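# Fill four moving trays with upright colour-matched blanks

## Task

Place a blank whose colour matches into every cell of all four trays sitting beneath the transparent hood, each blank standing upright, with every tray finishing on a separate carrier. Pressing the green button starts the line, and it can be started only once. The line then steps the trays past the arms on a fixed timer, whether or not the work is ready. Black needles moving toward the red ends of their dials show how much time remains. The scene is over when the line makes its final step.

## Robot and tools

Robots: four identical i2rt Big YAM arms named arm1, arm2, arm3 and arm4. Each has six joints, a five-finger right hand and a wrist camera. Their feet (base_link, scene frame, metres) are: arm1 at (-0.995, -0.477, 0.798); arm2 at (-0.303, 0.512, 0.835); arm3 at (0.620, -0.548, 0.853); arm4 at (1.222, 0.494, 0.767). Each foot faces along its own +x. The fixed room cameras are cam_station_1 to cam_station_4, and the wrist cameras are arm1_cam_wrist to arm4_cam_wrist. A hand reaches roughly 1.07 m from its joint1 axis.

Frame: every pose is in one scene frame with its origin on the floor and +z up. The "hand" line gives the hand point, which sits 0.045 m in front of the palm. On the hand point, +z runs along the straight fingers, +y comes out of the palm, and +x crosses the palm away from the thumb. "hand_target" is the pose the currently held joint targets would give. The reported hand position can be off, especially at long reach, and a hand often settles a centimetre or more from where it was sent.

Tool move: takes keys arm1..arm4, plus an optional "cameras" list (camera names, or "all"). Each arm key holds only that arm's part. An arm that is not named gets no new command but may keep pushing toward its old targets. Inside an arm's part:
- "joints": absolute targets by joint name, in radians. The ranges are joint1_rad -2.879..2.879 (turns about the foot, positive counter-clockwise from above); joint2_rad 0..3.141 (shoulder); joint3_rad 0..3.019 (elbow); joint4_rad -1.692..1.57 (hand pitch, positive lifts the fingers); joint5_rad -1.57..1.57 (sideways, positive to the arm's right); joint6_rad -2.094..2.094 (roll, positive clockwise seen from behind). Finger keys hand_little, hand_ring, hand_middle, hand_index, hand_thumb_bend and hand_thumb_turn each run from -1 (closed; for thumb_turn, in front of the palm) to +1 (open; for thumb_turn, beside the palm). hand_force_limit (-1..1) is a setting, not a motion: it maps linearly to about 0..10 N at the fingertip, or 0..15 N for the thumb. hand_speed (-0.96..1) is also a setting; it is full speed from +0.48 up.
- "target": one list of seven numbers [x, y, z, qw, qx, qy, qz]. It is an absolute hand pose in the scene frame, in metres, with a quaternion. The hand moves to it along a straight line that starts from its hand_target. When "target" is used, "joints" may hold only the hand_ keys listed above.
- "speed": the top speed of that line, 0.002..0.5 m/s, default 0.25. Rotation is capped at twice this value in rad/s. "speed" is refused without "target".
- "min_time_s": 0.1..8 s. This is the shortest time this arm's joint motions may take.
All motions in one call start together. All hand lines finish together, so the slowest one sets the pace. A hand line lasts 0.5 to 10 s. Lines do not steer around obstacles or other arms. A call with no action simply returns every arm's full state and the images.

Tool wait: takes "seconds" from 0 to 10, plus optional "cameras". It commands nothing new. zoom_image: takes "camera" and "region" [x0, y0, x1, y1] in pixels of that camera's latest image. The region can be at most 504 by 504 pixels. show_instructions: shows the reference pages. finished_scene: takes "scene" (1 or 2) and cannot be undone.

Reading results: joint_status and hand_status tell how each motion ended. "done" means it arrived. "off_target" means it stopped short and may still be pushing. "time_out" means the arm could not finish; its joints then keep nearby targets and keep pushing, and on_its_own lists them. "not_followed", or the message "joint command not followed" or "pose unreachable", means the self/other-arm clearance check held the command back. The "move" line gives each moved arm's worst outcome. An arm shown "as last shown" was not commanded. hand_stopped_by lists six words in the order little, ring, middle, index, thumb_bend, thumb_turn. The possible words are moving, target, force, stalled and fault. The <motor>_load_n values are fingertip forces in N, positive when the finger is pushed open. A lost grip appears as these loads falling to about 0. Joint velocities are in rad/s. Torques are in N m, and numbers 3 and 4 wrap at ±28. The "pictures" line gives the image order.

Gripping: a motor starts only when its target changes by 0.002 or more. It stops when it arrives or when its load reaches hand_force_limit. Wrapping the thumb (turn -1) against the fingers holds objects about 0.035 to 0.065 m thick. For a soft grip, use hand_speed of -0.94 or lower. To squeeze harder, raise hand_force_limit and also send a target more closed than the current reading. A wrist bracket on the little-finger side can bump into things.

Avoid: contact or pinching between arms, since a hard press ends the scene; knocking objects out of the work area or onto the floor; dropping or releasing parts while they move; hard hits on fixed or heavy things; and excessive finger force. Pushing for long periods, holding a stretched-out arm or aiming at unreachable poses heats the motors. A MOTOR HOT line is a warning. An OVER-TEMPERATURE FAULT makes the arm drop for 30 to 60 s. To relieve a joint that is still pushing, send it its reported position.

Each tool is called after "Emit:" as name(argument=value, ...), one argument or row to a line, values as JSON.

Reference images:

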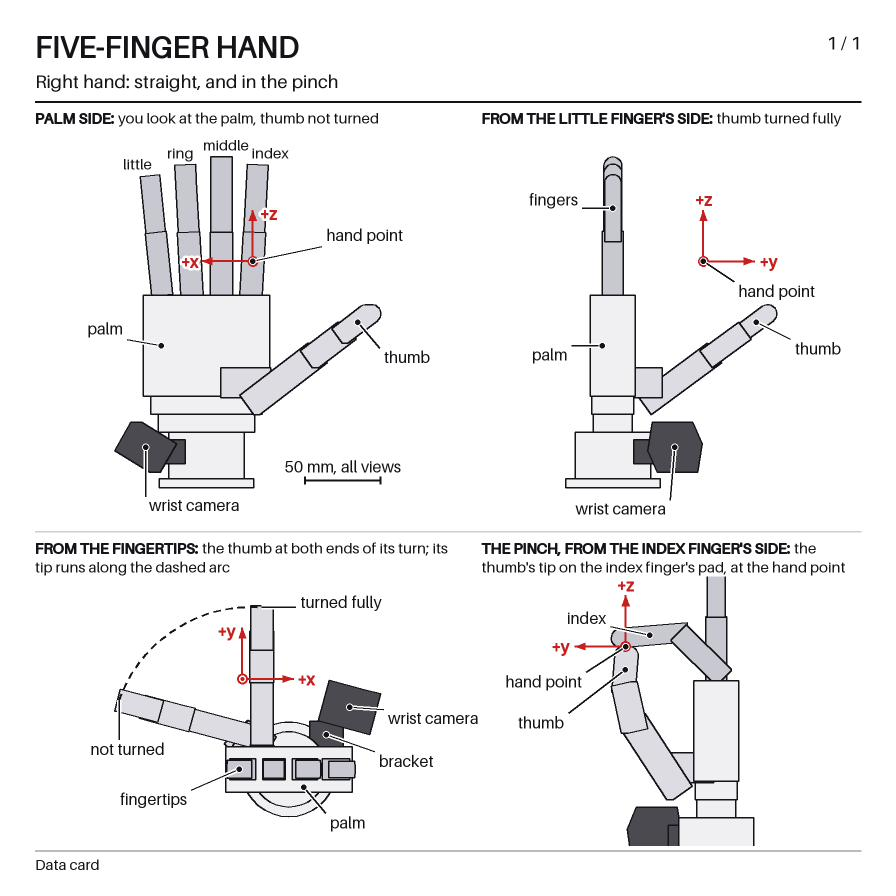

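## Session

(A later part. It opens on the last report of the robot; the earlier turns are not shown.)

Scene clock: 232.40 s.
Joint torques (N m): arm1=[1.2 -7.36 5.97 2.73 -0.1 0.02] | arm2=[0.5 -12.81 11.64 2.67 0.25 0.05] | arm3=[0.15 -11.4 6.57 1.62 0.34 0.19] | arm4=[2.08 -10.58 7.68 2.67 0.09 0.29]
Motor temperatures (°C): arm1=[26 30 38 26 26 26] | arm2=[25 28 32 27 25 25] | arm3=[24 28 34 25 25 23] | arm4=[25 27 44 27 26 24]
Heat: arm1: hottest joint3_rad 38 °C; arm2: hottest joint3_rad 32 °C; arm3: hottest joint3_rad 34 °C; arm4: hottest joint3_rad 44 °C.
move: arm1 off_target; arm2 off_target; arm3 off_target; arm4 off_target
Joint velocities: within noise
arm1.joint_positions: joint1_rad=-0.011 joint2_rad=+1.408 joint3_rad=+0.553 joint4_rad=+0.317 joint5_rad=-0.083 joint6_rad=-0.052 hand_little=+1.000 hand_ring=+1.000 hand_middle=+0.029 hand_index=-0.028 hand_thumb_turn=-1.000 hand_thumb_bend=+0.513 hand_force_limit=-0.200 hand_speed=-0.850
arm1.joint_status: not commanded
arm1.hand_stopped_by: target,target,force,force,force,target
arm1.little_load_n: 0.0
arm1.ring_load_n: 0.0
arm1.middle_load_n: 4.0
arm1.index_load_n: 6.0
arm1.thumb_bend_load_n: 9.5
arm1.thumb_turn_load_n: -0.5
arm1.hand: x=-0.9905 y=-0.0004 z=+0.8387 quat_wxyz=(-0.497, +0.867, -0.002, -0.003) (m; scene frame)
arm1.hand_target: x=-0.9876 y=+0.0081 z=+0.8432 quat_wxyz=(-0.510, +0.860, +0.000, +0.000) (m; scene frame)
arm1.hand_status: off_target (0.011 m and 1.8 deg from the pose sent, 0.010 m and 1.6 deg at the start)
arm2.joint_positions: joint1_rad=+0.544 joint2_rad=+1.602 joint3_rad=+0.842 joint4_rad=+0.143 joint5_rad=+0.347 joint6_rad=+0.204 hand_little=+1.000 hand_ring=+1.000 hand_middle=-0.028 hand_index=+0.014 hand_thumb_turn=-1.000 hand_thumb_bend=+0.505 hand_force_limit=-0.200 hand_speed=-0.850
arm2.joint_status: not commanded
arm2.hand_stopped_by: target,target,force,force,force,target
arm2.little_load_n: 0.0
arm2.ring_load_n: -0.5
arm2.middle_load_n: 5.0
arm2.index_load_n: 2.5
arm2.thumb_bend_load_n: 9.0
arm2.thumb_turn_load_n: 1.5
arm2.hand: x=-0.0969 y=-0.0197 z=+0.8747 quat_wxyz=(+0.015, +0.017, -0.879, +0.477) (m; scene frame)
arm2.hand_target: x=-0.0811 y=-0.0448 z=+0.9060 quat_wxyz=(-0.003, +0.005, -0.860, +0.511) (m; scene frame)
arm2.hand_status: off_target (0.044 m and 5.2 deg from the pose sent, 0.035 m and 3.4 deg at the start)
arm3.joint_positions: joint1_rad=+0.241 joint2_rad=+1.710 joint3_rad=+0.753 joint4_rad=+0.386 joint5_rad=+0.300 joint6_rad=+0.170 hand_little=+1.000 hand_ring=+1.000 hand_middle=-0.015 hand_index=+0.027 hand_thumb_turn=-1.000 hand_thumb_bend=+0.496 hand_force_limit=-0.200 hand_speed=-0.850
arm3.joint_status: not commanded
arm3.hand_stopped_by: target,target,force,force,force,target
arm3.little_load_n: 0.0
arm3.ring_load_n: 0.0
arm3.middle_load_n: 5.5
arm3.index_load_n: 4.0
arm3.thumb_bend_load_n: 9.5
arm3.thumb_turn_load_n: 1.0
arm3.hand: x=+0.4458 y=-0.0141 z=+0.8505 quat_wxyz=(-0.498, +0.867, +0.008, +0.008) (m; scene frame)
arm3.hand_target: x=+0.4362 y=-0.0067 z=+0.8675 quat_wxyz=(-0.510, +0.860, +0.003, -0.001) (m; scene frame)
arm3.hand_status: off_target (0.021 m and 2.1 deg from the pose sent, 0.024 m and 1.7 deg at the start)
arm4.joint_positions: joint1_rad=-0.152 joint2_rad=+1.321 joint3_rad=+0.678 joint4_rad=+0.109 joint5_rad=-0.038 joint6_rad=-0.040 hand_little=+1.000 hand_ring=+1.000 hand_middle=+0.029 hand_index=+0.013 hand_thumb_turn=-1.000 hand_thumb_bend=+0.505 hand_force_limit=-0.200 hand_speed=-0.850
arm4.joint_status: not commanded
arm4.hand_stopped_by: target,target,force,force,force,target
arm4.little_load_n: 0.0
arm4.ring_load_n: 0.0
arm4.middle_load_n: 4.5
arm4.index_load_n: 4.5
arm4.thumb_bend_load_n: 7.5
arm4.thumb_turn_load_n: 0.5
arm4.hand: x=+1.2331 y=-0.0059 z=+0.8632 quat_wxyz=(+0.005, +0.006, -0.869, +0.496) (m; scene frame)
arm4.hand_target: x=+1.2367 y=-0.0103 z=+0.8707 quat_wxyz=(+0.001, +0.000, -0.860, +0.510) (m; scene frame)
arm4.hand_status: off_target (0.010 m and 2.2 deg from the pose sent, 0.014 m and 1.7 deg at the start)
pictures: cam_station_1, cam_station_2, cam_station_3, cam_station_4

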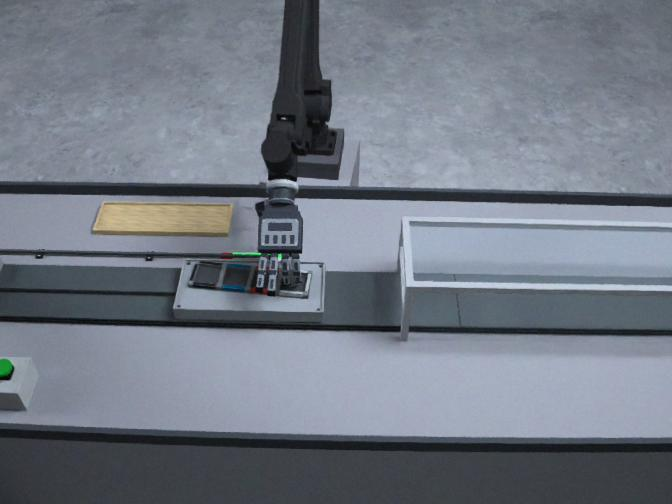

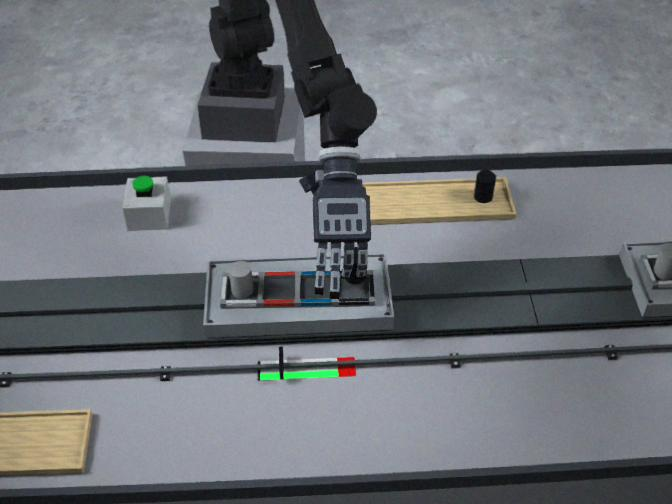

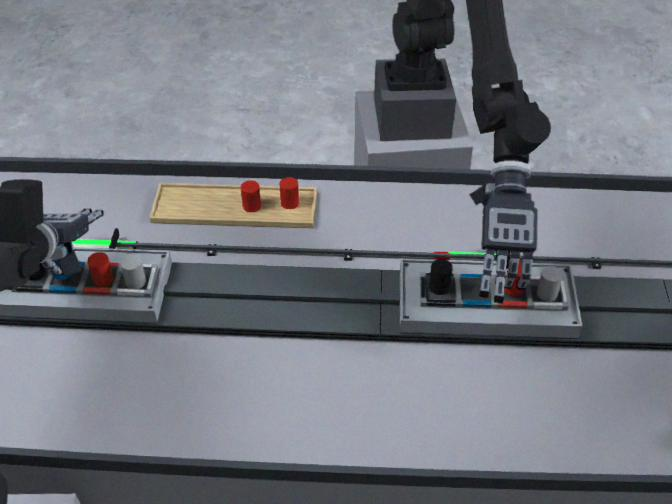

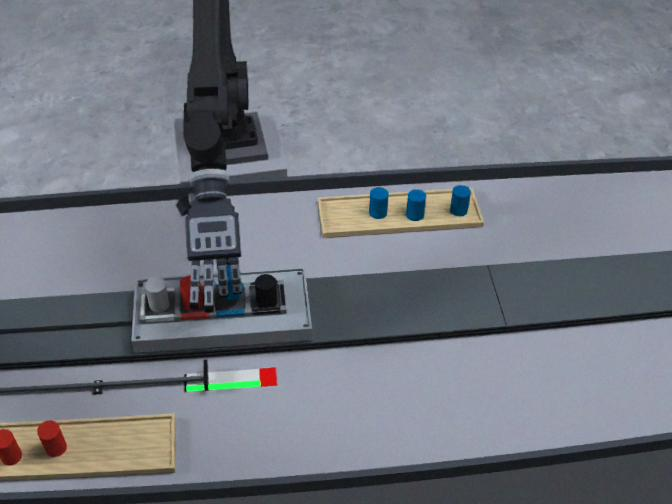

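Emit:
move(
  arm1={"target": [-0.9875, 0.0085, 0.8375, 0.5105, -0.8599, 0, 0], "speed": 0.05},
  arm2={"target": [-0.091, -0.053, 0.893, 0, 0, -0.8599, 0.5105], "speed": 0.1},
  arm3={"target": [0.452, -0.003, 0.8665, 0.5105, -0.8599, 0, 0], "speed": 0.06},
  arm4={"target": [1.224, -0.014, 0.8665, 0, 0, -0.8599, 0.5105], "speed": 0.06},
  cameras=["cam_station_1", "cam_station_2", "cam_station_3", "cam_station_4"],
)

Emit:
zoom_image(
  camera="cam_station_1",
  region=[270, 255, 330, 305],
)

Emit:
zoom_image(
  camera="cam_station_2",
  region=[320, 250, 380, 310],
)

Emit:
zoom_image(
  camera="cam_station_3",
  region=[480, 250, 540, 310],
)

Emit:
zoom_image(
  camera="cam_station_4",
  region=[200, 260, 260, 320],
)

Scene clock: 234.67 s.
Joint torques (N m): arm1=[1.14 -7.47 5.5 2.74 -0.1 0.01] | arm2=[-0.79 -12.86 11.03 2.69 -0.06 -0.02] | arm3=[-1.67 -11.4 6.09 2.24 0.08 0.02] | arm4=[1.2 -9.82 7.97 2.92 -0.28 0.09]
Motor temperatures (°C): arm1=[26 30 38 26 26 26] | arm2=[25 28 32 27 25 25] | arm3=[24 28 34 25 25 23] | arm4=[25 27 44 27 26 24]
Heat: arm1: hottest joint3_rad 38 °C; arm2: hottest joint3_rad 32 °C; arm3: hottest joint3_rad 34 °C; arm4: hottest joint3_rad 44 °C.
move: arm1 done; arm2 off_target; arm3 off_target; arm4 off_target
Joint velocities: within noise
arm1.joint_positions: joint1_rad=-0.011 joint2_rad=+1.425 joint3_rad=+0.553 joint4_rad=+0.341 joint5_rad=-0.083 joint6_rad=-0.052 hand_little=+1.000 hand_ring=+1.000 hand_middle=+0.029 hand_index=-0.028 hand_thumb_turn=-1.000 hand_thumb_bend=+0.513 hand_force_limit=-0.200 hand_speed=-0.850
arm1.joint_status: not commanded
arm1.hand_stopped_by: target,target,force,force,force,target
arm1.little_load_n: 0.0
arm1.ring_load_n: 0.0
arm1.middle_load_n: 4.0
arm1.index_load_n: 6.0
arm1.thumb_bend_load_n: 9.0
arm1.thumb_turn_load_n: -0.5
arm1.hand: x=-0.9902 y=+0.0026 z=+0.8359 quat_wxyz=(-0.501, +0.866, -0.002, -0.003) (m; scene frame)
arm1.hand_target: x=-0.9876 y=+0.0085 z=+0.8377 quat_wxyz=(-0.510, +0.860, +0.000, +0.000) (m; scene frame)
arm1.hand_status: done (0.007 m and 1.4 deg from the pose sent, 0.009 m and 1.8 deg at the start)
arm2.joint_positions: joint1_rad=+0.537 joint2_rad=+1.630 joint3_rad=+0.842 joint4_rad=+0.178 joint5_rad=+0.345 joint6_rad=+0.204 hand_little=+1.000 hand_ring=+1.000 hand_middle=-0.028 hand_index=+0.014 hand_thumb_turn=-1.000 hand_thumb_bend=+0.505 hand_force_limit=-0.200 hand_speed=-0.850
arm2.joint_status: not commanded
arm2.hand_stopped_by: target,target,force,force,force,target
arm2.little_load_n: 0.0
arm2.ring_load_n: 0.0
arm2.middle_load_n: 5.0
arm2.index_load_n: 2.5
arm2.thumb_bend_load_n: 9.5
arm2.thumb_turn_load_n: 1.5
arm2.hand: x=-0.0990 y=-0.0253 z=+0.8663 quat_wxyz=(+0.015, +0.013, -0.877, +0.480) (m; scene frame)
arm2.hand_target: x=-0.0914 y=-0.0511 z=+0.8932 quat_wxyz=(+0.000, +0.000, -0.860, +0.510) (m; scene frame)
arm2.hand_status: off_target (0.039 m and 4.7 deg from the pose sent, 0.038 m and 5.2 deg at the start)
arm3.joint_positions: joint1_rad=+0.227 joint2_rad=+1.710 joint3_rad=+0.753 joint4_rad=+0.386 joint5_rad=+0.283 joint6_rad=+0.170 hand_little=+1.000 hand_ring=+1.000 hand_middle=-0.015 hand_index=+0.027 hand_thumb_turn=-1.000 hand_thumb_bend=+0.496 hand_force_limit=-0.200 hand_speed=-0.850
arm3.joint_status: not commanded
arm3.hand_stopped_by: target,target,force,force,force,target
arm3.little_load_n: 0.0
arm3.ring_load_n: 0.0
arm3.middle_load_n: 5.5
arm3.index_load_n: 4.0
arm3.thumb_bend_load_n: 9.0
arm3.thumb_turn_load_n: 1.0
arm3.hand: x=+0.4500 y=-0.0127 z=+0.8504 quat_wxyz=(-0.497, +0.868, +0.006, +0.004) (m; scene frame)
arm3.hand_target: x=+0.4518 y=-0.0029 z=+0.8663 quat_wxyz=(-0.511, +0.860, +0.000, +0.001) (m; scene frame)
arm3.hand_status: off_target (0.019 m and 2.0 deg from the pose sent, 0.020 m and 2.1 deg at the start)
arm4.joint_positions: joint1_rad=-0.160 joint2_rad=+1.330 joint3_rad=+0.678 joint4_rad=+0.126 joint5_rad=-0.061 joint6_rad=-0.040 hand_little=+1.000 hand_ring=+1.000 hand_middle=+0.029 hand_index=+0.013 hand_thumb_turn=-1.000 hand_thumb_bend=+0.505 hand_force_limit=-0.200 hand_speed=-0.850
arm4.joint_status: not commanded
arm4.hand_stopped_by: target,target,force,force,force,target
arm4.little_load_n: 0.5
arm4.ring_load_n: 0.0
arm4.middle_load_n: 4.0
arm4.index_load_n: 4.5
arm4.thumb_bend_load_n: 7.5
arm4.thumb_turn_load_n: 0.5
arm4.hand: x=+1.2336 y=-0.0083 z=+0.8626 quat_wxyz=(-0.003, +0.008, -0.866, +0.499) (m; scene frame)
arm4.hand_target: x=+1.2311 y=-0.0139 z=+0.8668 quat_wxyz=(-0.004, +0.006, -0.860, +0.511) (m; scene frame)
arm4.hand_status: off_target (0.012 m and 1.8 deg from the pose sent, 0.013 m and 2.2 deg at the start)
pictures: cam_station_1, cam_station_2, cam_station_3, cam_station_4

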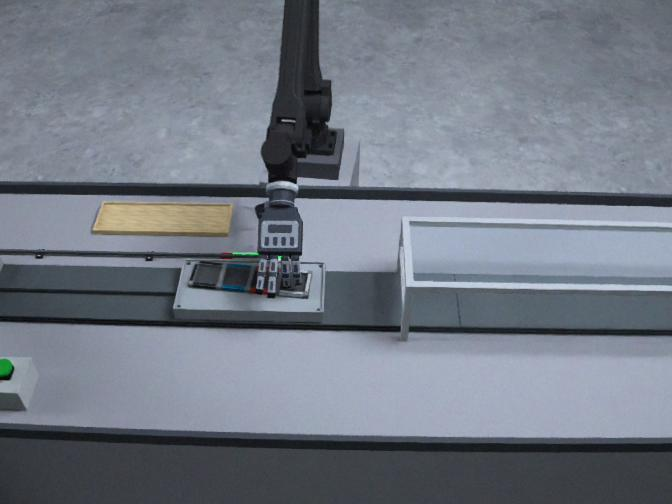

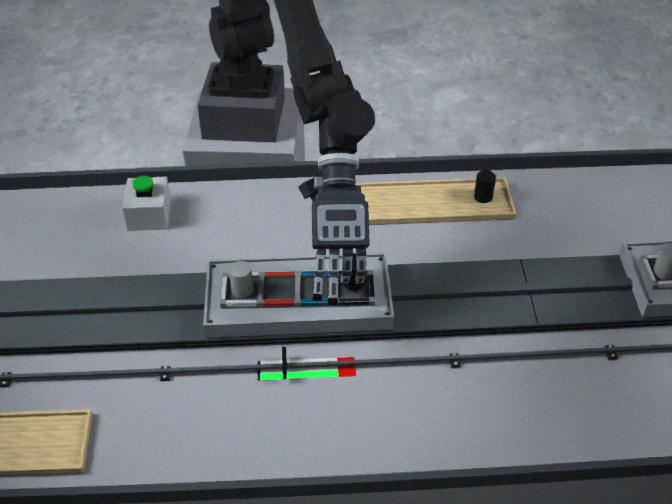

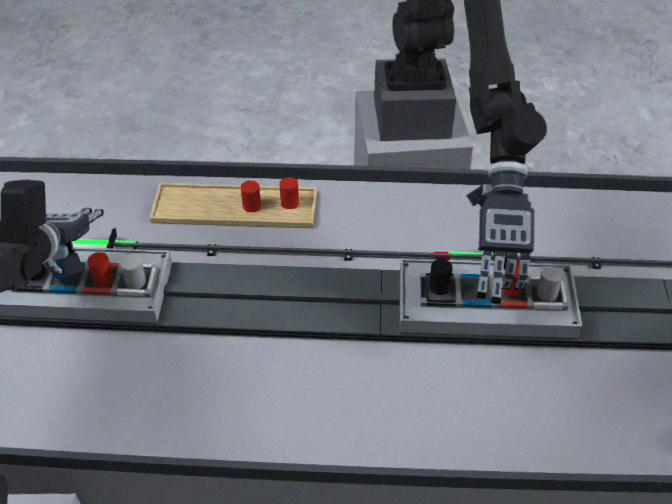

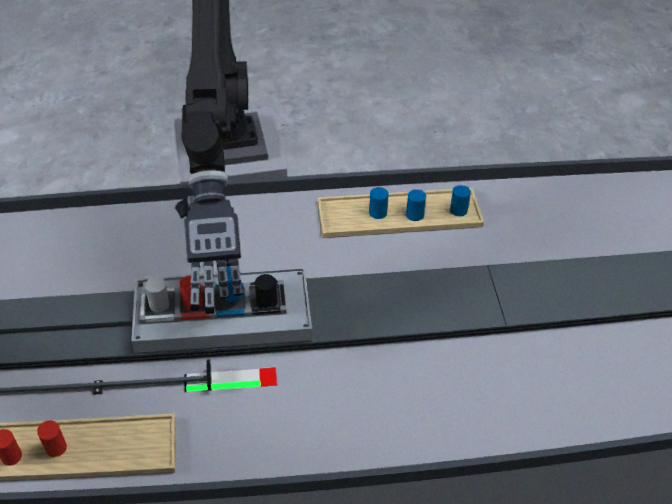

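Scaled by 8.400.

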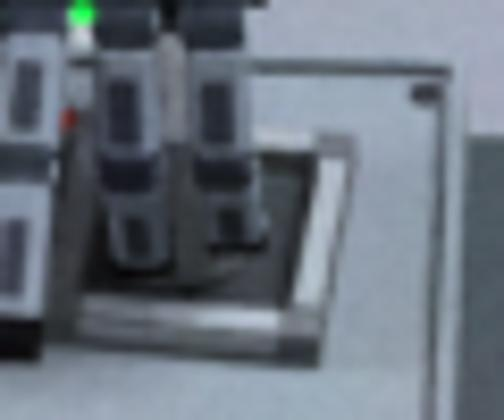

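Scaled by 8.400.

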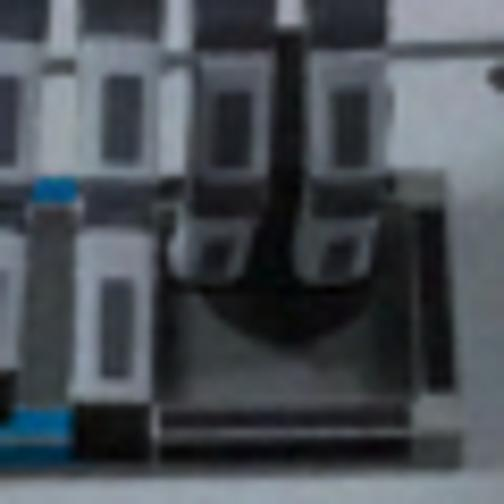

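Scaled by 8.400.

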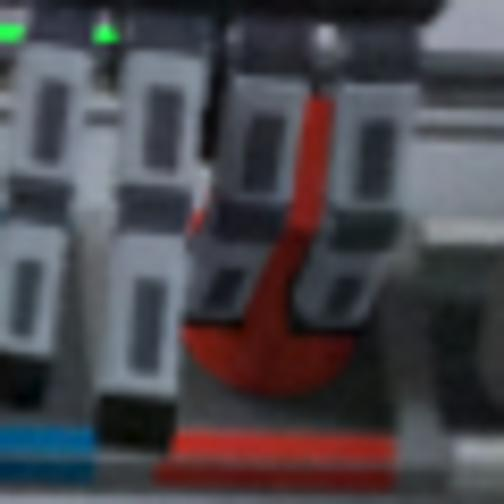

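Scaled by 8.400.

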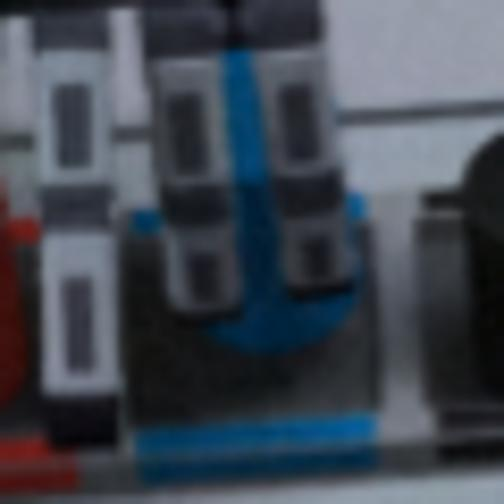

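Emit:
move(
  arm1={"target": [-0.9875, 0.0085, 0.835, 0.5105, -0.8599, 0, 0], "speed": 0.05},
  arm2={"target": [-0.0945, -0.062, 0.918, 0, 0, -0.8599, 0.5105], "speed": 0.1},
  arm3={"target": [0.452, -0.0015, 0.859, 0.5105, -0.8599, 0, 0], "speed": 0.05},
  arm4={"target": [1.2215, -0.014, 0.8655, 0, 0, -0.8599, 0.5105], "speed": 0.06},
  cameras=["cam_station_1", "cam_station_2", "cam_station_3", "cam_station_4"],
)

Emit:
zoom_image(
  camera="cam_station_2",
  region=[320, 250, 380, 310],
)

Emit:
zoom_image(
  camera="cam_station_3",
  region=[480, 250, 540, 310],
)

Emit:
zoom_image(
  camera="cam_station_4",
  region=[200, 260, 260, 320],
)

Scene clock: 236.77 s.
Joint torques (N m): arm1=[1.14 -7.47 5.53 2.74 -0.11 0.01] | arm2=[-0.79 -14.97 12.46 0.77 -0.07 -0.11] | arm3=[-1.79 -9.88 6.08 3.19 0.08 0.01] | arm4=[1.08 -9.05 7.84 2.8 -0.31 0.09]
Motor temperatures (°C): arm1=[26 30 38 26 26 26] | arm2=[25 28 32 27 25 25] | arm3=[24 28 34 25 25 23] | arm4=[25 27 43 27 26 24]
Heat: arm1: hottest joint3_rad 38 °C; arm2: hottest joint3_rad 32 °C; arm3: hottest joint3_rad 34 °C; arm4: hottest joint3_rad 43 °C.
move: arm1 done; arm2 off_target; arm3 off_target; arm4 done
Joint velocities: within noise
arm1.joint_positions: joint1_rad=-0.011 joint2_rad=+1.433 joint3_rad=+0.550 joint4_rad=+0.351 joint5_rad=-0.083 joint6_rad=-0.052 hand_little=+1.000 hand_ring=+1.000 hand_middle=+0.029 hand_index=-0.028 hand_thumb_turn=-1.000 hand_thumb_bend=+0.513 hand_force_limit=-0.200 hand_speed=-0.850
arm1.joint_status: not commanded
arm1.hand_stopped_by: target,target,force,force,force,target
arm1.little_load_n: 0.0
arm1.ring_load_n: -0.5
arm1.middle_load_n: 4.0
arm1.index_load_n: 5.5
arm1.thumb_bend_load_n: 9.5
arm1.thumb_turn_load_n: -0.5
arm1.hand: x=-0.9903 y=+0.0021 z=+0.8329 quat_wxyz=(-0.500, +0.866, -0.002, -0.003) (m; scene frame)
arm1.hand_target: x=-0.9875 y=+0.0085 z=+0.8350 quat_wxyz=(-0.510, +0.860, +0.000, +0.000) (m; scene frame)
arm1.hand_status: done (0.007 m and 1.4 deg from the pose sent, 0.007 m and 1.4 deg at the start)
arm2.joint_positions: joint1_rad=+0.521 joint2_rad=+1.620 joint3_rad=+0.873 joint4_rad=+0.157 joint5_rad=+0.333 joint6_rad=+0.204 hand_little=+1.000 hand_ring=+1.000 hand_middle=-0.028 hand_index=+0.014 hand_thumb_turn=-1.000 hand_thumb_bend=+0.505 hand_force_limit=-0.200 hand_speed=-0.850
arm2.joint_status: not commanded
arm2.hand_stopped_by: target,target,force,force,force,target
arm2.little_load_n: 0.0
arm2.ring_load_n: 0.0
arm2.middle_load_n: 5.0
arm2.index_load_n: 2.5
arm2.thumb_bend_load_n: 9.5
arm2.thumb_turn_load_n: 1.5
arm2.hand: x=-0.1006 y=-0.0377 z=+0.8815 quat_wxyz=(+0.010, +0.008, -0.874, +0.486) (m; scene frame)
arm2.hand_target: x=-0.0950 y=-0.0609 z=+0.9179 quat_wxyz=(+0.000, +0.000, -0.859, +0.511) (m; scene frame)
arm2.hand_status: off_target (0.044 m and 3.6 deg from the pose sent, 0.064 m and 4.7 deg at the start)
arm3.joint_positions: joint1_rad=+0.227 joint2_rad=+1.710 joint3_rad=+0.753 joint4_rad=+0.386 joint5_rad=+0.280 joint6_rad=+0.170 hand_little=+1.000 hand_ring=+1.000 hand_middle=-0.015 hand_index=+0.027 hand_thumb_turn=-1.000 hand_thumb_bend=+0.496 hand_force_limit=-0.200 hand_speed=-0.850
arm3.joint_status: not commanded
arm3.hand_stopped_by: target,target,force,force,force,target
arm3.little_load_n: 0.0
arm3.ring_load_n: 0.0
arm3.middle_load_n: 5.5
arm3.index_load_n: 3.5
arm3.thumb_bend_load_n: 9.0
arm3.thumb_turn_load_n: 1.0
arm3.hand: x=+0.4494 y=-0.0128 z=+0.8504 quat_wxyz=(-0.497, +0.868, +0.007, +0.003) (m; scene frame)
arm3.hand_target: x=+0.4517 y=-0.0017 z=+0.8590 quat_wxyz=(-0.510, +0.860, +0.000, +0.000) (m; scene frame)
arm3.hand_status: off_target (0.014 m and 2.0 deg from the pose sent, 0.014 m and 2.0 deg at the start)
arm4.joint_positions: joint1_rad=-0.180 joint2_rad=+1.331 joint3_rad=+0.678 joint4_rad=+0.128 joint5_rad=-0.067 joint6_rad=-0.040 hand_little=+1.000 hand_ring=+1.000 hand_middle=+0.029 hand_index=+0.013 hand_thumb_turn=-1.000 hand_thumb_bend=+0.505 hand_force_limit=-0.200 hand_speed=-0.850
arm4.joint_status: not commanded
arm4.hand_stopped_by: target,target,force,force,force,target
arm4.little_load_n: 0.0
arm4.ring_load_n: 0.0
arm4.middle_load_n: 4.5
arm4.index_load_n: 4.5
arm4.thumb_bend_load_n: 7.5
arm4.thumb_turn_load_n: 0.5
arm4.hand: x=+1.2247 y=-0.0085 z=+0.8623 quat_wxyz=(-0.001, +0.001, -0.866, +0.499) (m; scene frame)
arm4.hand_target: x=+1.2220 y=-0.0138 z=+0.8657 quat_wxyz=(-0.001, +0.000, -0.860, +0.510) (m; scene frame)
arm4.hand_status: done (0.007 m and 1.5 deg from the pose sent, 0.014 m and 1.8 deg at the start)
pictures: cam_station_1, cam_station_2, cam_station_3, cam_station_4

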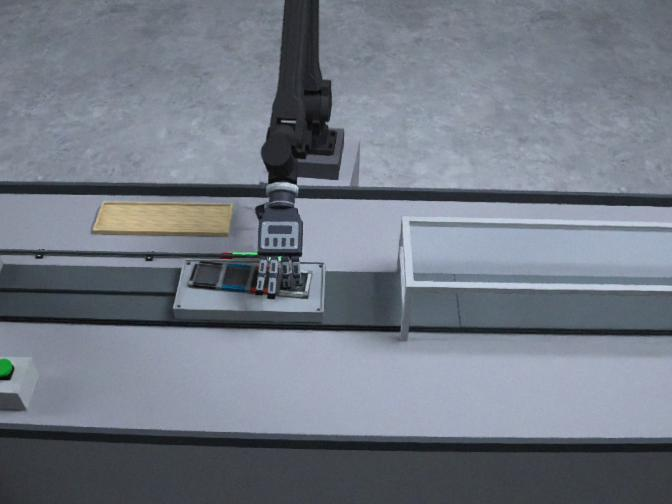

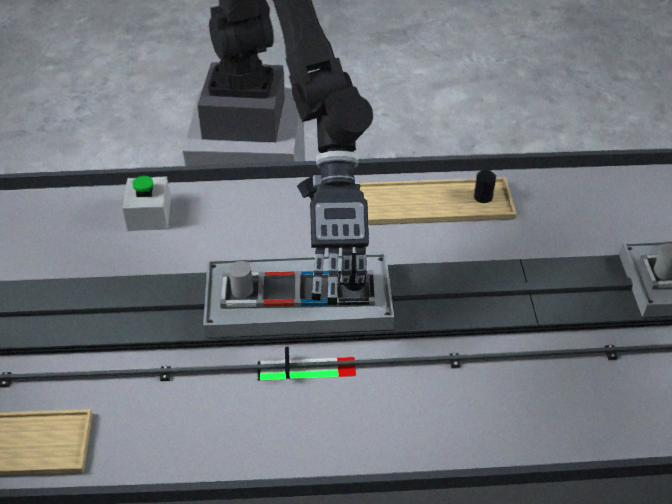

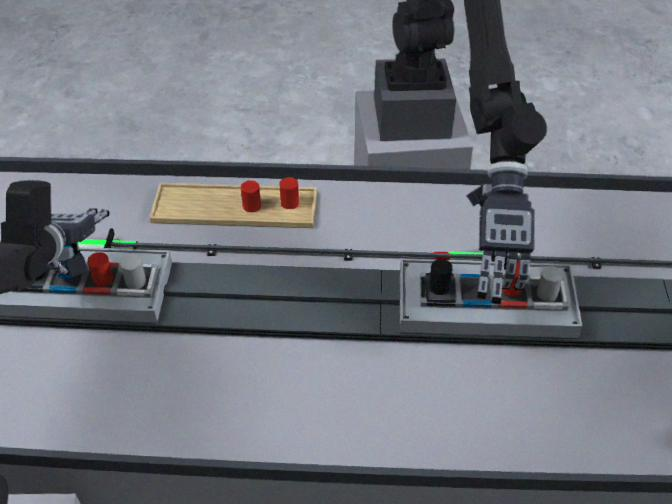

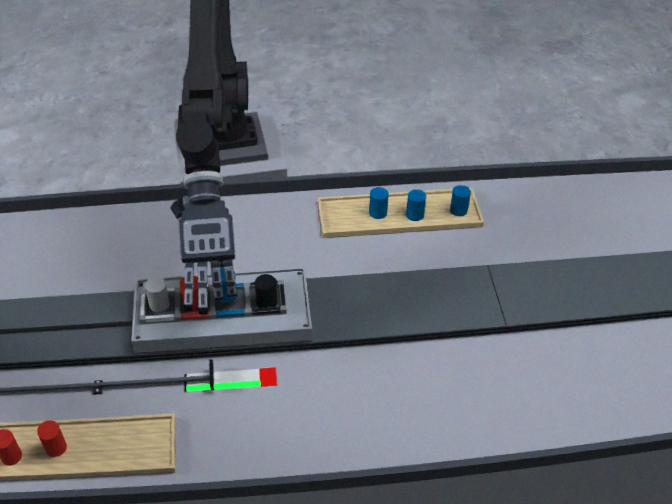

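Scaled by 8.400.

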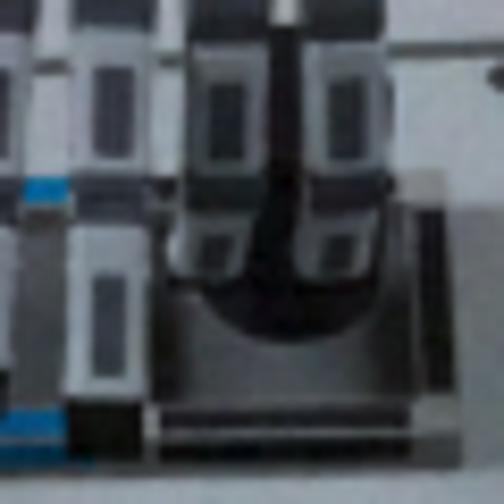

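Scaled by 8.400.

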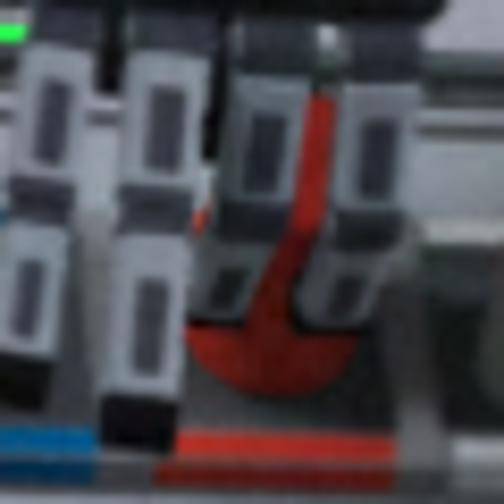

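Scaled by 8.400.

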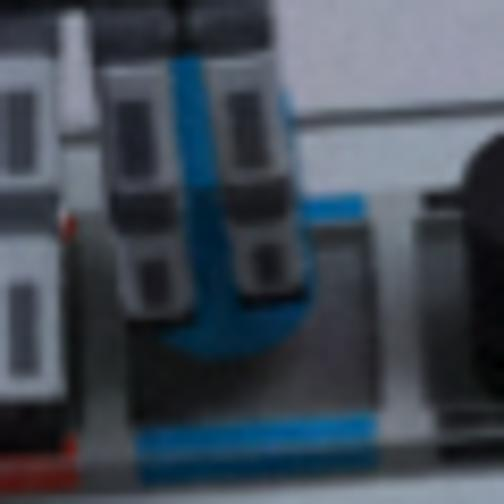

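Emit:
move(
  arm1={"joints": {"hand_speed": -0.8, "hand_index": 0.35, "hand_middle": 0.35, "hand_thumb_bend": 0.7}},
  arm2={"target": [-0.0965, -0.049, 0.887, 0, 0, -0.8599, 0.5105], "speed": 0.08},
  arm3={"target": [0.452, -0.003, 0.849, 0.5105, -0.8599, 0, 0], "speed": 0.05},
  arm4={"target": [1.2325, -0.0135, 0.8575, 0, 0, -0.8599, 0.5105], "speed": 0.06},
  cameras=["cam_station_2", "cam_station_3", "cam_station_4"],
)

Emit:
zoom_image(
  camera="cam_station_2",
  region=[320, 250, 380, 310],
)

Emit:
zoom_image(
  camera="cam_station_3",
  region=[480, 250, 540, 310],
)

Emit:
zoom_image(
  camera="cam_station_4",
  region=[200, 260, 260, 320],
)

Scene clock: 238.93 s.
Joint torques (N m): arm1=[1.14 -7.47 5.53 2.45 -0.11 0.01] | arm2=[-0.15 -13.04 6.91 2.78 0.11 -0.06] | arm3=[-1.67 -9.47 5.39 3.4 0.15 0.02] | arm4=[1.67 -10.11 7.35 2.77 0.02 0.27]
Motor temperatures (°C): arm1=[26 30 38 26 26 26] | arm2=[25 28 32 27 25 25] | arm3=[24 28 34 25 25 23] | arm4=[25 27 43 27 26 24]
Heat: arm1: hottest joint3_rad 38 °C; arm2: hottest joint3_rad 32 °C; arm3: hottest joint3_rad 34 °C; arm4: hottest joint3_rad 43 °C.
move: arm1 done; arm2 done; arm3 done; arm4 off_target
Joint velocities: within noise
arm1.joint_positions: joint1_rad=-0.011 joint2_rad=+1.433 joint3_rad=+0.550 joint4_rad=+0.360 joint5_rad=-0.083 joint6_rad=-0.052 hand_little=+1.000 hand_ring=+1.000 hand_middle=+0.350 hand_index=+0.350 hand_thumb_turn=-1.000 hand_thumb_bend=+0.700 hand_force_limit=-0.200 hand_speed=-0.800
arm1.joint_status: all done
arm1.hand_stopped_by: target,target,target,target,target,target
arm1.little_load_n: 0.0
arm1.ring_load_n: 0.0
arm1.middle_load_n: 0.0
arm1.index_load_n: 0.0
arm1.thumb_bend_load_n: 0.0
arm1.thumb_turn_load_n: 0.0
arm1.hand: x=-0.9901 y=+0.0038 z=+0.8347 quat_wxyz=(-0.504, +0.864, -0.002, -0.003) (m; scene frame)
arm1.hand_target: x=-0.9875 y=+0.0087 z=+0.8352 quat_wxyz=(-0.511, +0.860, +0.000, +0.000) (m; scene frame)
arm1.hand_status: not commanded
arm2.joint_positions: joint1_rad=+0.521 joint2_rad=+1.634 joint3_rad=+0.873 joint4_rad=+0.201 joint5_rad=+0.333 joint6_rad=+0.204 hand_little=+1.000 hand_ring=+1.000 hand_middle=-0.028 hand_index=+0.014 hand_thumb_turn=-1.000 hand_thumb_bend=+0.505 hand_force_limit=-0.200 hand_speed=-0.850
arm2.joint_status: not commanded
arm2.hand_stopped_by: target,target,force,force,force,target
arm2.little_load_n: 0.0
arm2.ring_load_n: 0.0
arm2.middle_load_n: 5.0
arm2.index_load_n: 2.5
arm2.thumb_bend_load_n: 9.0
arm2.thumb_turn_load_n: 1.5
arm2.hand: x=-0.0978 y=-0.0445 z=+0.8824 quat_wxyz=(+0.005, +0.005, -0.867, +0.498) (m; scene frame)
arm2.hand_target: x=-0.0964 y=-0.0490 z=+0.8862 quat_wxyz=(+0.001, +0.000, -0.860, +0.510) (m; scene frame)
arm2.hand_status: done (0.007 m and 1.8 deg from the pose sent, 0.013 m and 3.6 deg at the start)
arm3.joint_positions: joint1_rad=+0.227 joint2_rad=+1.726 joint3_rad=+0.753 joint4_rad=+0.414 joint5_rad=+0.280 joint6_rad=+0.170 hand_little=+1.000 hand_ring=+1.000 hand_middle=-0.015 hand_index=+0.027 hand_thumb_turn=-1.000 hand_thumb_bend=+0.496 hand_force_limit=-0.200 hand_speed=-0.850
arm3.joint_status: not commanded
arm3.hand_stopped_by: target,target,force,force,force,target
arm3.little_load_n: 0.0
arm3.ring_load_n: 0.0
arm3.middle_load_n: 5.5
arm3.index_load_n: 4.0
arm3.thumb_bend_load_n: 9.0
arm3.thumb_turn_load_n: 1.0
arm3.hand: x=+0.4485 y=-0.0100 z=+0.8468 quat_wxyz=(-0.501, +0.865, +0.006, +0.001) (m; scene frame)
arm3.hand_target: x=+0.4519 y=-0.0031 z=+0.8486 quat_wxyz=(-0.510, +0.860, +0.000, +0.000) (m; scene frame)
arm3.hand_status: done (0.008 m and 1.4 deg from the pose sent, 0.010 m and 2.0 deg at the start)
arm4.joint_positions: joint1_rad=-0.178 joint2_rad=+1.347 joint3_rad=+0.669 joint4_rad=+0.158 joint5_rad=-0.049 joint6_rad=-0.040 hand_little=+1.000 hand_ring=+1.000 hand_middle=+0.029 hand_index=+0.013 hand_thumb_turn=-1.000 hand_thumb_bend=+0.505 hand_force_limit=-0.200 hand_speed=-0.850
arm4.joint_status: not commanded
arm4.hand_stopped_by: target,target,force,force,force,target
arm4.little_load_n: 0.0
arm4.ring_load_n: 0.0
arm4.middle_load_n: 4.5
arm4.index_load_n: 4.5
arm4.thumb_bend_load_n: 7.5
arm4.thumb_turn_load_n: 0.5
arm4.hand: x=+1.2218 y=-0.0101 z=+0.8561 quat_wxyz=(+0.007, -0.003, -0.865, +0.502) (m; scene frame)
arm4.hand_target: x=+1.2255 y=-0.0141 z=+0.8583 quat_wxyz=(+0.004, -0.006, -0.859, +0.511) (m; scene frame)
arm4.hand_status: off_target (0.011 m and 1.4 deg from the pose sent, 0.010 m and 1.5 deg at the start)
pictures: cam_station_2, cam_station_3, cam_station_4

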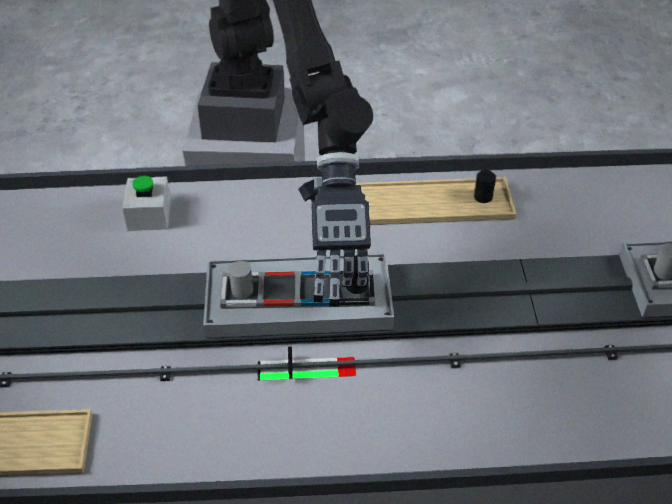

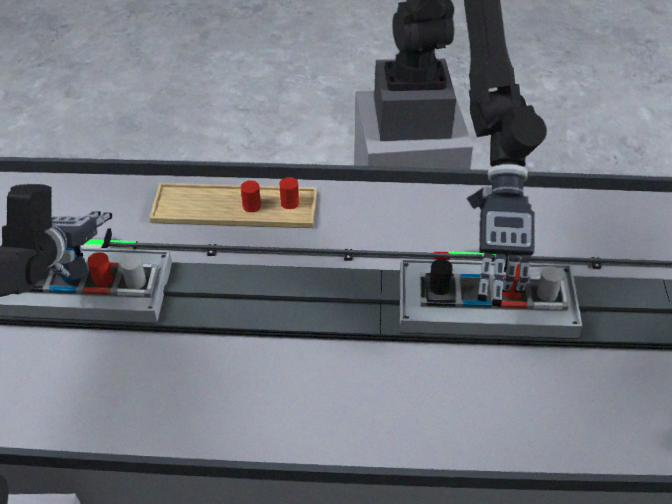

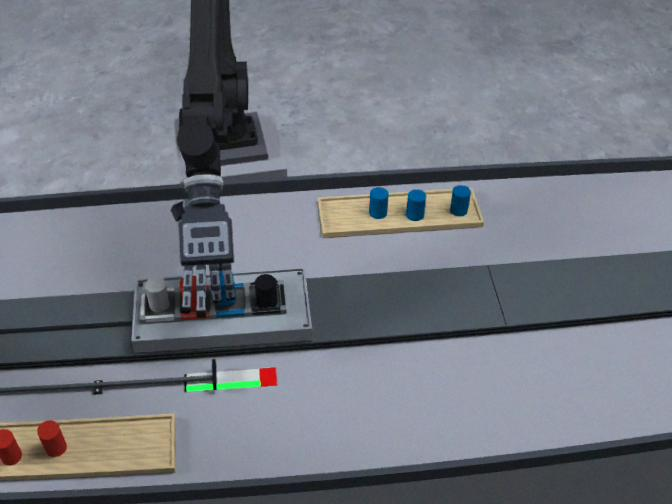

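Scaled by 8.400.

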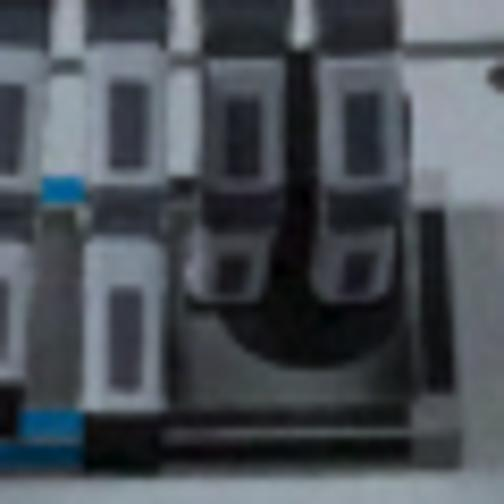

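Scaled by 8.400.

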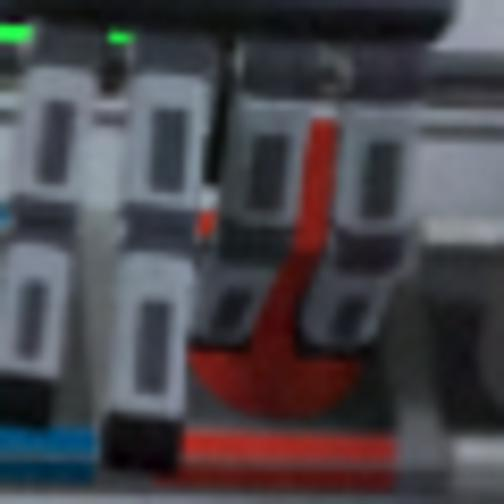

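Scaled by 8.400.

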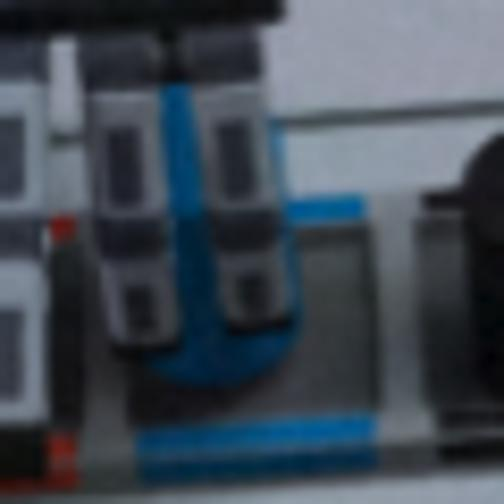

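Emit:
move(
  arm1={"target": [-0.9875, 0.027, 0.925, 0.5, -0.866, 0, 0], "speed": 0.12, "joints": {"hand_speed": 0, "hand_index": 0.8, "hand_middle": 0.8, "hand_thumb_bend": 0.75}},
  arm2={"target": [-0.1055, -0.0385, 0.874, 0, 0, -0.8599, 0.5105], "speed": 0.03},
  arm3={"joints": {"hand_speed": -0.8, "hand_index": 0.35, "hand_middle": 0.35, "hand_thumb_bend": 0.7}},
  arm4={"target": [1.2325, -0.0135, 0.86, 0, 0, -0.8599, 0.5105], "speed": 0.02},
  cameras=["cam_station_1", "cam_station_2", "cam_station_4"],
)

Emit:
zoom_image(
  camera="cam_station_2",
  region=[320, 250, 380, 310],
)

Emit:
zoom_image(
  camera="cam_station_4",
  region=[200, 260, 260, 320],
)

Scene clock: 241.47 s.
Joint torques (N m): arm1=[1.79 -9.23 9.43 0.91 0.12 0.04] | arm2=[-0.85 -12.81 6.65 2.76 -0.08 -0.11] | arm3=[-1.67 -9.41 5.39 3.06 0.15 0.02] | arm4=[2.55 -10.23 7.66 2.4 0.04 0.28]
Motor temperatures (°C): arm1=[26 30 38 26 26 26] | arm2=[25 28 32 27 25 25] | arm3=[24 28 34 25 25 23] | arm4=[25 27 43 27 26 24]
Heat: arm1: hottest joint3_rad 38 °C; arm2: hottest joint3_rad 32 °C; arm3: hottest joint3_rad 34 °C; arm4: hottest joint3_rad 43 °C.
move: arm1 off_target; arm2 done; arm3 done; arm4 done
Joint velocities: within noise
arm1.joint_positions: joint1_rad=-0.011 joint2_rad=+1.300 joint3_rad=+0.688 joint4_rad=+0.039 joint5_rad=-0.079 joint6_rad=-0.050 hand_little=+1.000 hand_ring=+1.000 hand_middle=+0.800 hand_index=+0.800 hand_thumb_turn=-1.000 hand_thumb_bend=+0.750 hand_force_limit=-0.200 hand_speed=+0.000
arm1.joint_status: all done
arm1.hand_stopped_by: target,target,target,target,target,target
arm1.little_load_n: 0.0
arm1.ring_load_n: 0.0
arm1.middle_load_n: 0.0
arm1.index_load_n: 0.0
arm1.thumb_bend_load_n: 0.0
arm1.thumb_turn_load_n: 0.0
arm1.hand: x=-0.9880 y=+0.0130 z=+0.8997 quat_wxyz=(-0.483, +0.876, -0.005, -0.004) (m; scene frame)
arm1.hand_target: x=-0.9877 y=+0.0272 z=+0.9244 quat_wxyz=(-0.500, +0.866, -0.001, +0.000) (m; scene frame)
arm1.hand_status: off_target (0.029 m and 2.4 deg from the pose sent, 0.093 m and 0.7 deg at the start)
arm2.joint_positions: joint1_rad=+0.520 joint2_rad=+1.634 joint3_rad=+0.824 joint4_rad=+0.250 joint5_rad=+0.330 joint6_rad=+0.204 hand_little=+1.000 hand_ring=+1.000 hand_middle=-0.028 hand_index=+0.014 hand_thumb_turn=-1.000 hand_thumb_bend=+0.505 hand_force_limit=-0.200 hand_speed=-0.850
arm2.joint_status: not commanded
arm2.hand_stopped_by: target,target,force,force,force,target
arm2.little_load_n: 0.0
arm2.ring_load_n: 0.0
arm2.middle_load_n: 5.0
arm2.index_load_n: 2.5
arm2.thumb_bend_load_n: 9.5
arm2.thumb_turn_load_n: 1.5
arm2.hand: x=-0.1033 y=-0.0324 z=+0.8692 quat_wxyz=(+0.004, +0.005, -0.867, +0.498) (m; scene frame)
arm2.hand_target: x=-0.1057 y=-0.0383 z=+0.8742 quat_wxyz=(+0.000, +0.000, -0.860, +0.510) (m; scene frame)
arm2.hand_status: done (0.008 m and 1.8 deg from the pose sent, 0.013 m and 1.8 deg at the start)
arm3.joint_positions: joint1_rad=+0.227 joint2_rad=+1.726 joint3_rad=+0.753 joint4_rad=+0.422 joint5_rad=+0.280 joint6_rad=+0.170 hand_little=+1.000 hand_ring=+1.000 hand_middle=+0.350 hand_index=+0.350 hand_thumb_turn=-1.000 hand_thumb_bend=+0.700 hand_force_limit=-0.200 hand_speed=-0.800
arm3.joint_status: all done
arm3.hand_stopped_by: target,target,target,target,target,target
arm3.little_load_n: 0.0
arm3.ring_load_n: 0.0
arm3.middle_load_n: 0.0
arm3.index_load_n: 0.0
arm3.thumb_bend_load_n: 0.0
arm3.thumb_turn_load_n: 0.5
arm3.hand: x=+0.4480 y=-0.0087 z=+0.8484 quat_wxyz=(-0.504, +0.864, +0.006, +0.000) (m; scene frame)
arm3.hand_target: x=+0.4519 y=-0.0032 z=+0.8486 quat_wxyz=(-0.510, +0.860, +0.000, +0.000) (m; scene frame)
arm3.hand_status: not commanded
arm4.joint_positions: joint1_rad=-0.164 joint2_rad=+1.347 joint3_rad=+0.669 joint4_rad=+0.158 joint5_rad=-0.049 joint6_rad=-0.040 hand_little=+1.000 hand_ring=+1.000 hand_middle=+0.029 hand_index=+0.013 hand_thumb_turn=-1.000 hand_thumb_bend=+0.505 hand_force_limit=-0.200 hand_speed=-0.850
arm4.joint_status: not commanded
arm4.hand_stopped_by: target,target,force,force,force,target
arm4.little_load_n: 0.0
arm4.ring_load_n: 0.0
arm4.middle_load_n: 4.5
arm4.index_load_n: 4.5
arm4.thumb_bend_load_n: 7.5
arm4.thumb_turn_load_n: 0.5
arm4.hand: x=+1.2288 y=-0.0101 z=+0.8561 quat_wxyz=(+0.003, +0.003, -0.865, +0.502) (m; scene frame)
arm4.hand_target: x=+1.2324 y=-0.0136 z=+0.8600 quat_wxyz=(+0.000, +0.000, -0.860, +0.510) (m; scene frame)
arm4.hand_status: done (0.006 m and 1.3 deg from the pose sent, 0.012 m and 1.4 deg at the start)
pictures: cam_station_1, cam_station_2, cam_station_4

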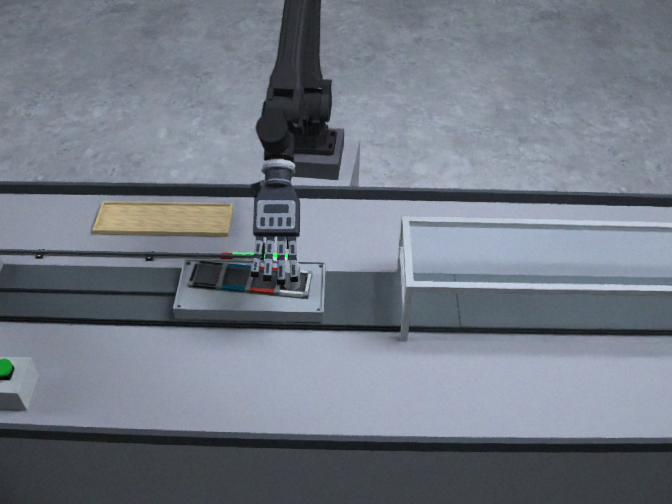

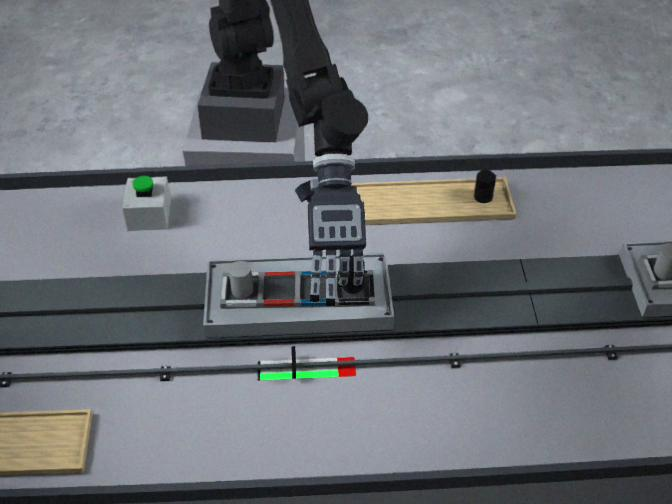

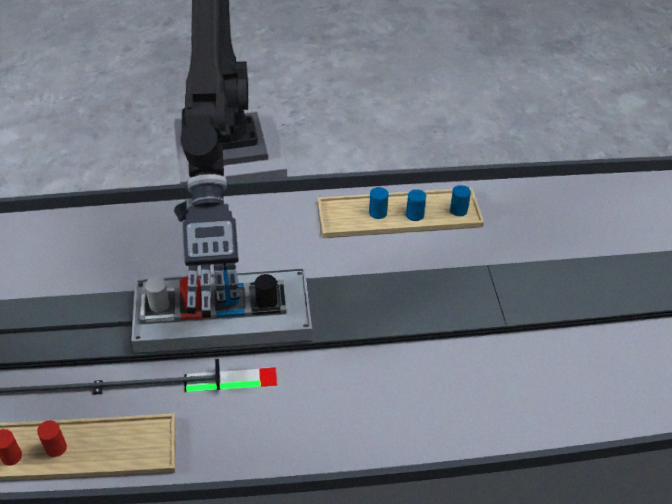

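Scaled by 8.400.

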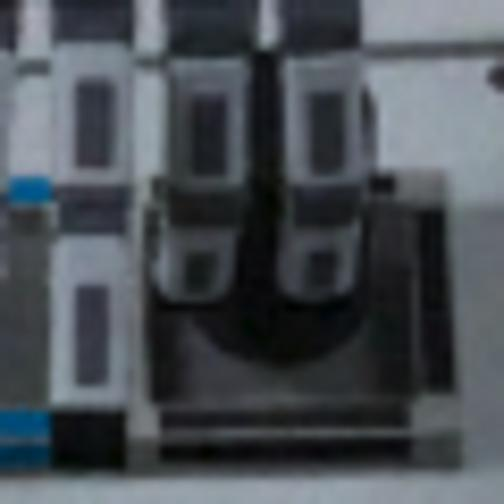

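Scaled by 8.400.

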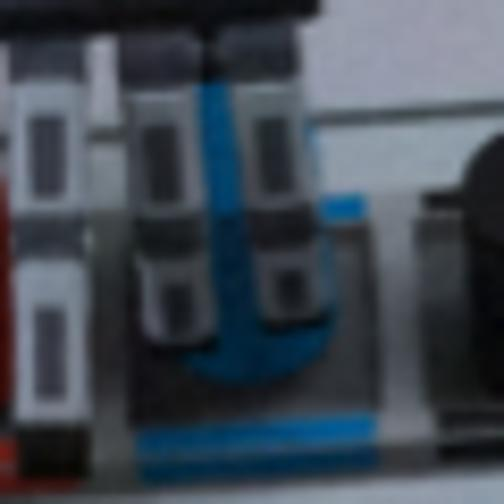

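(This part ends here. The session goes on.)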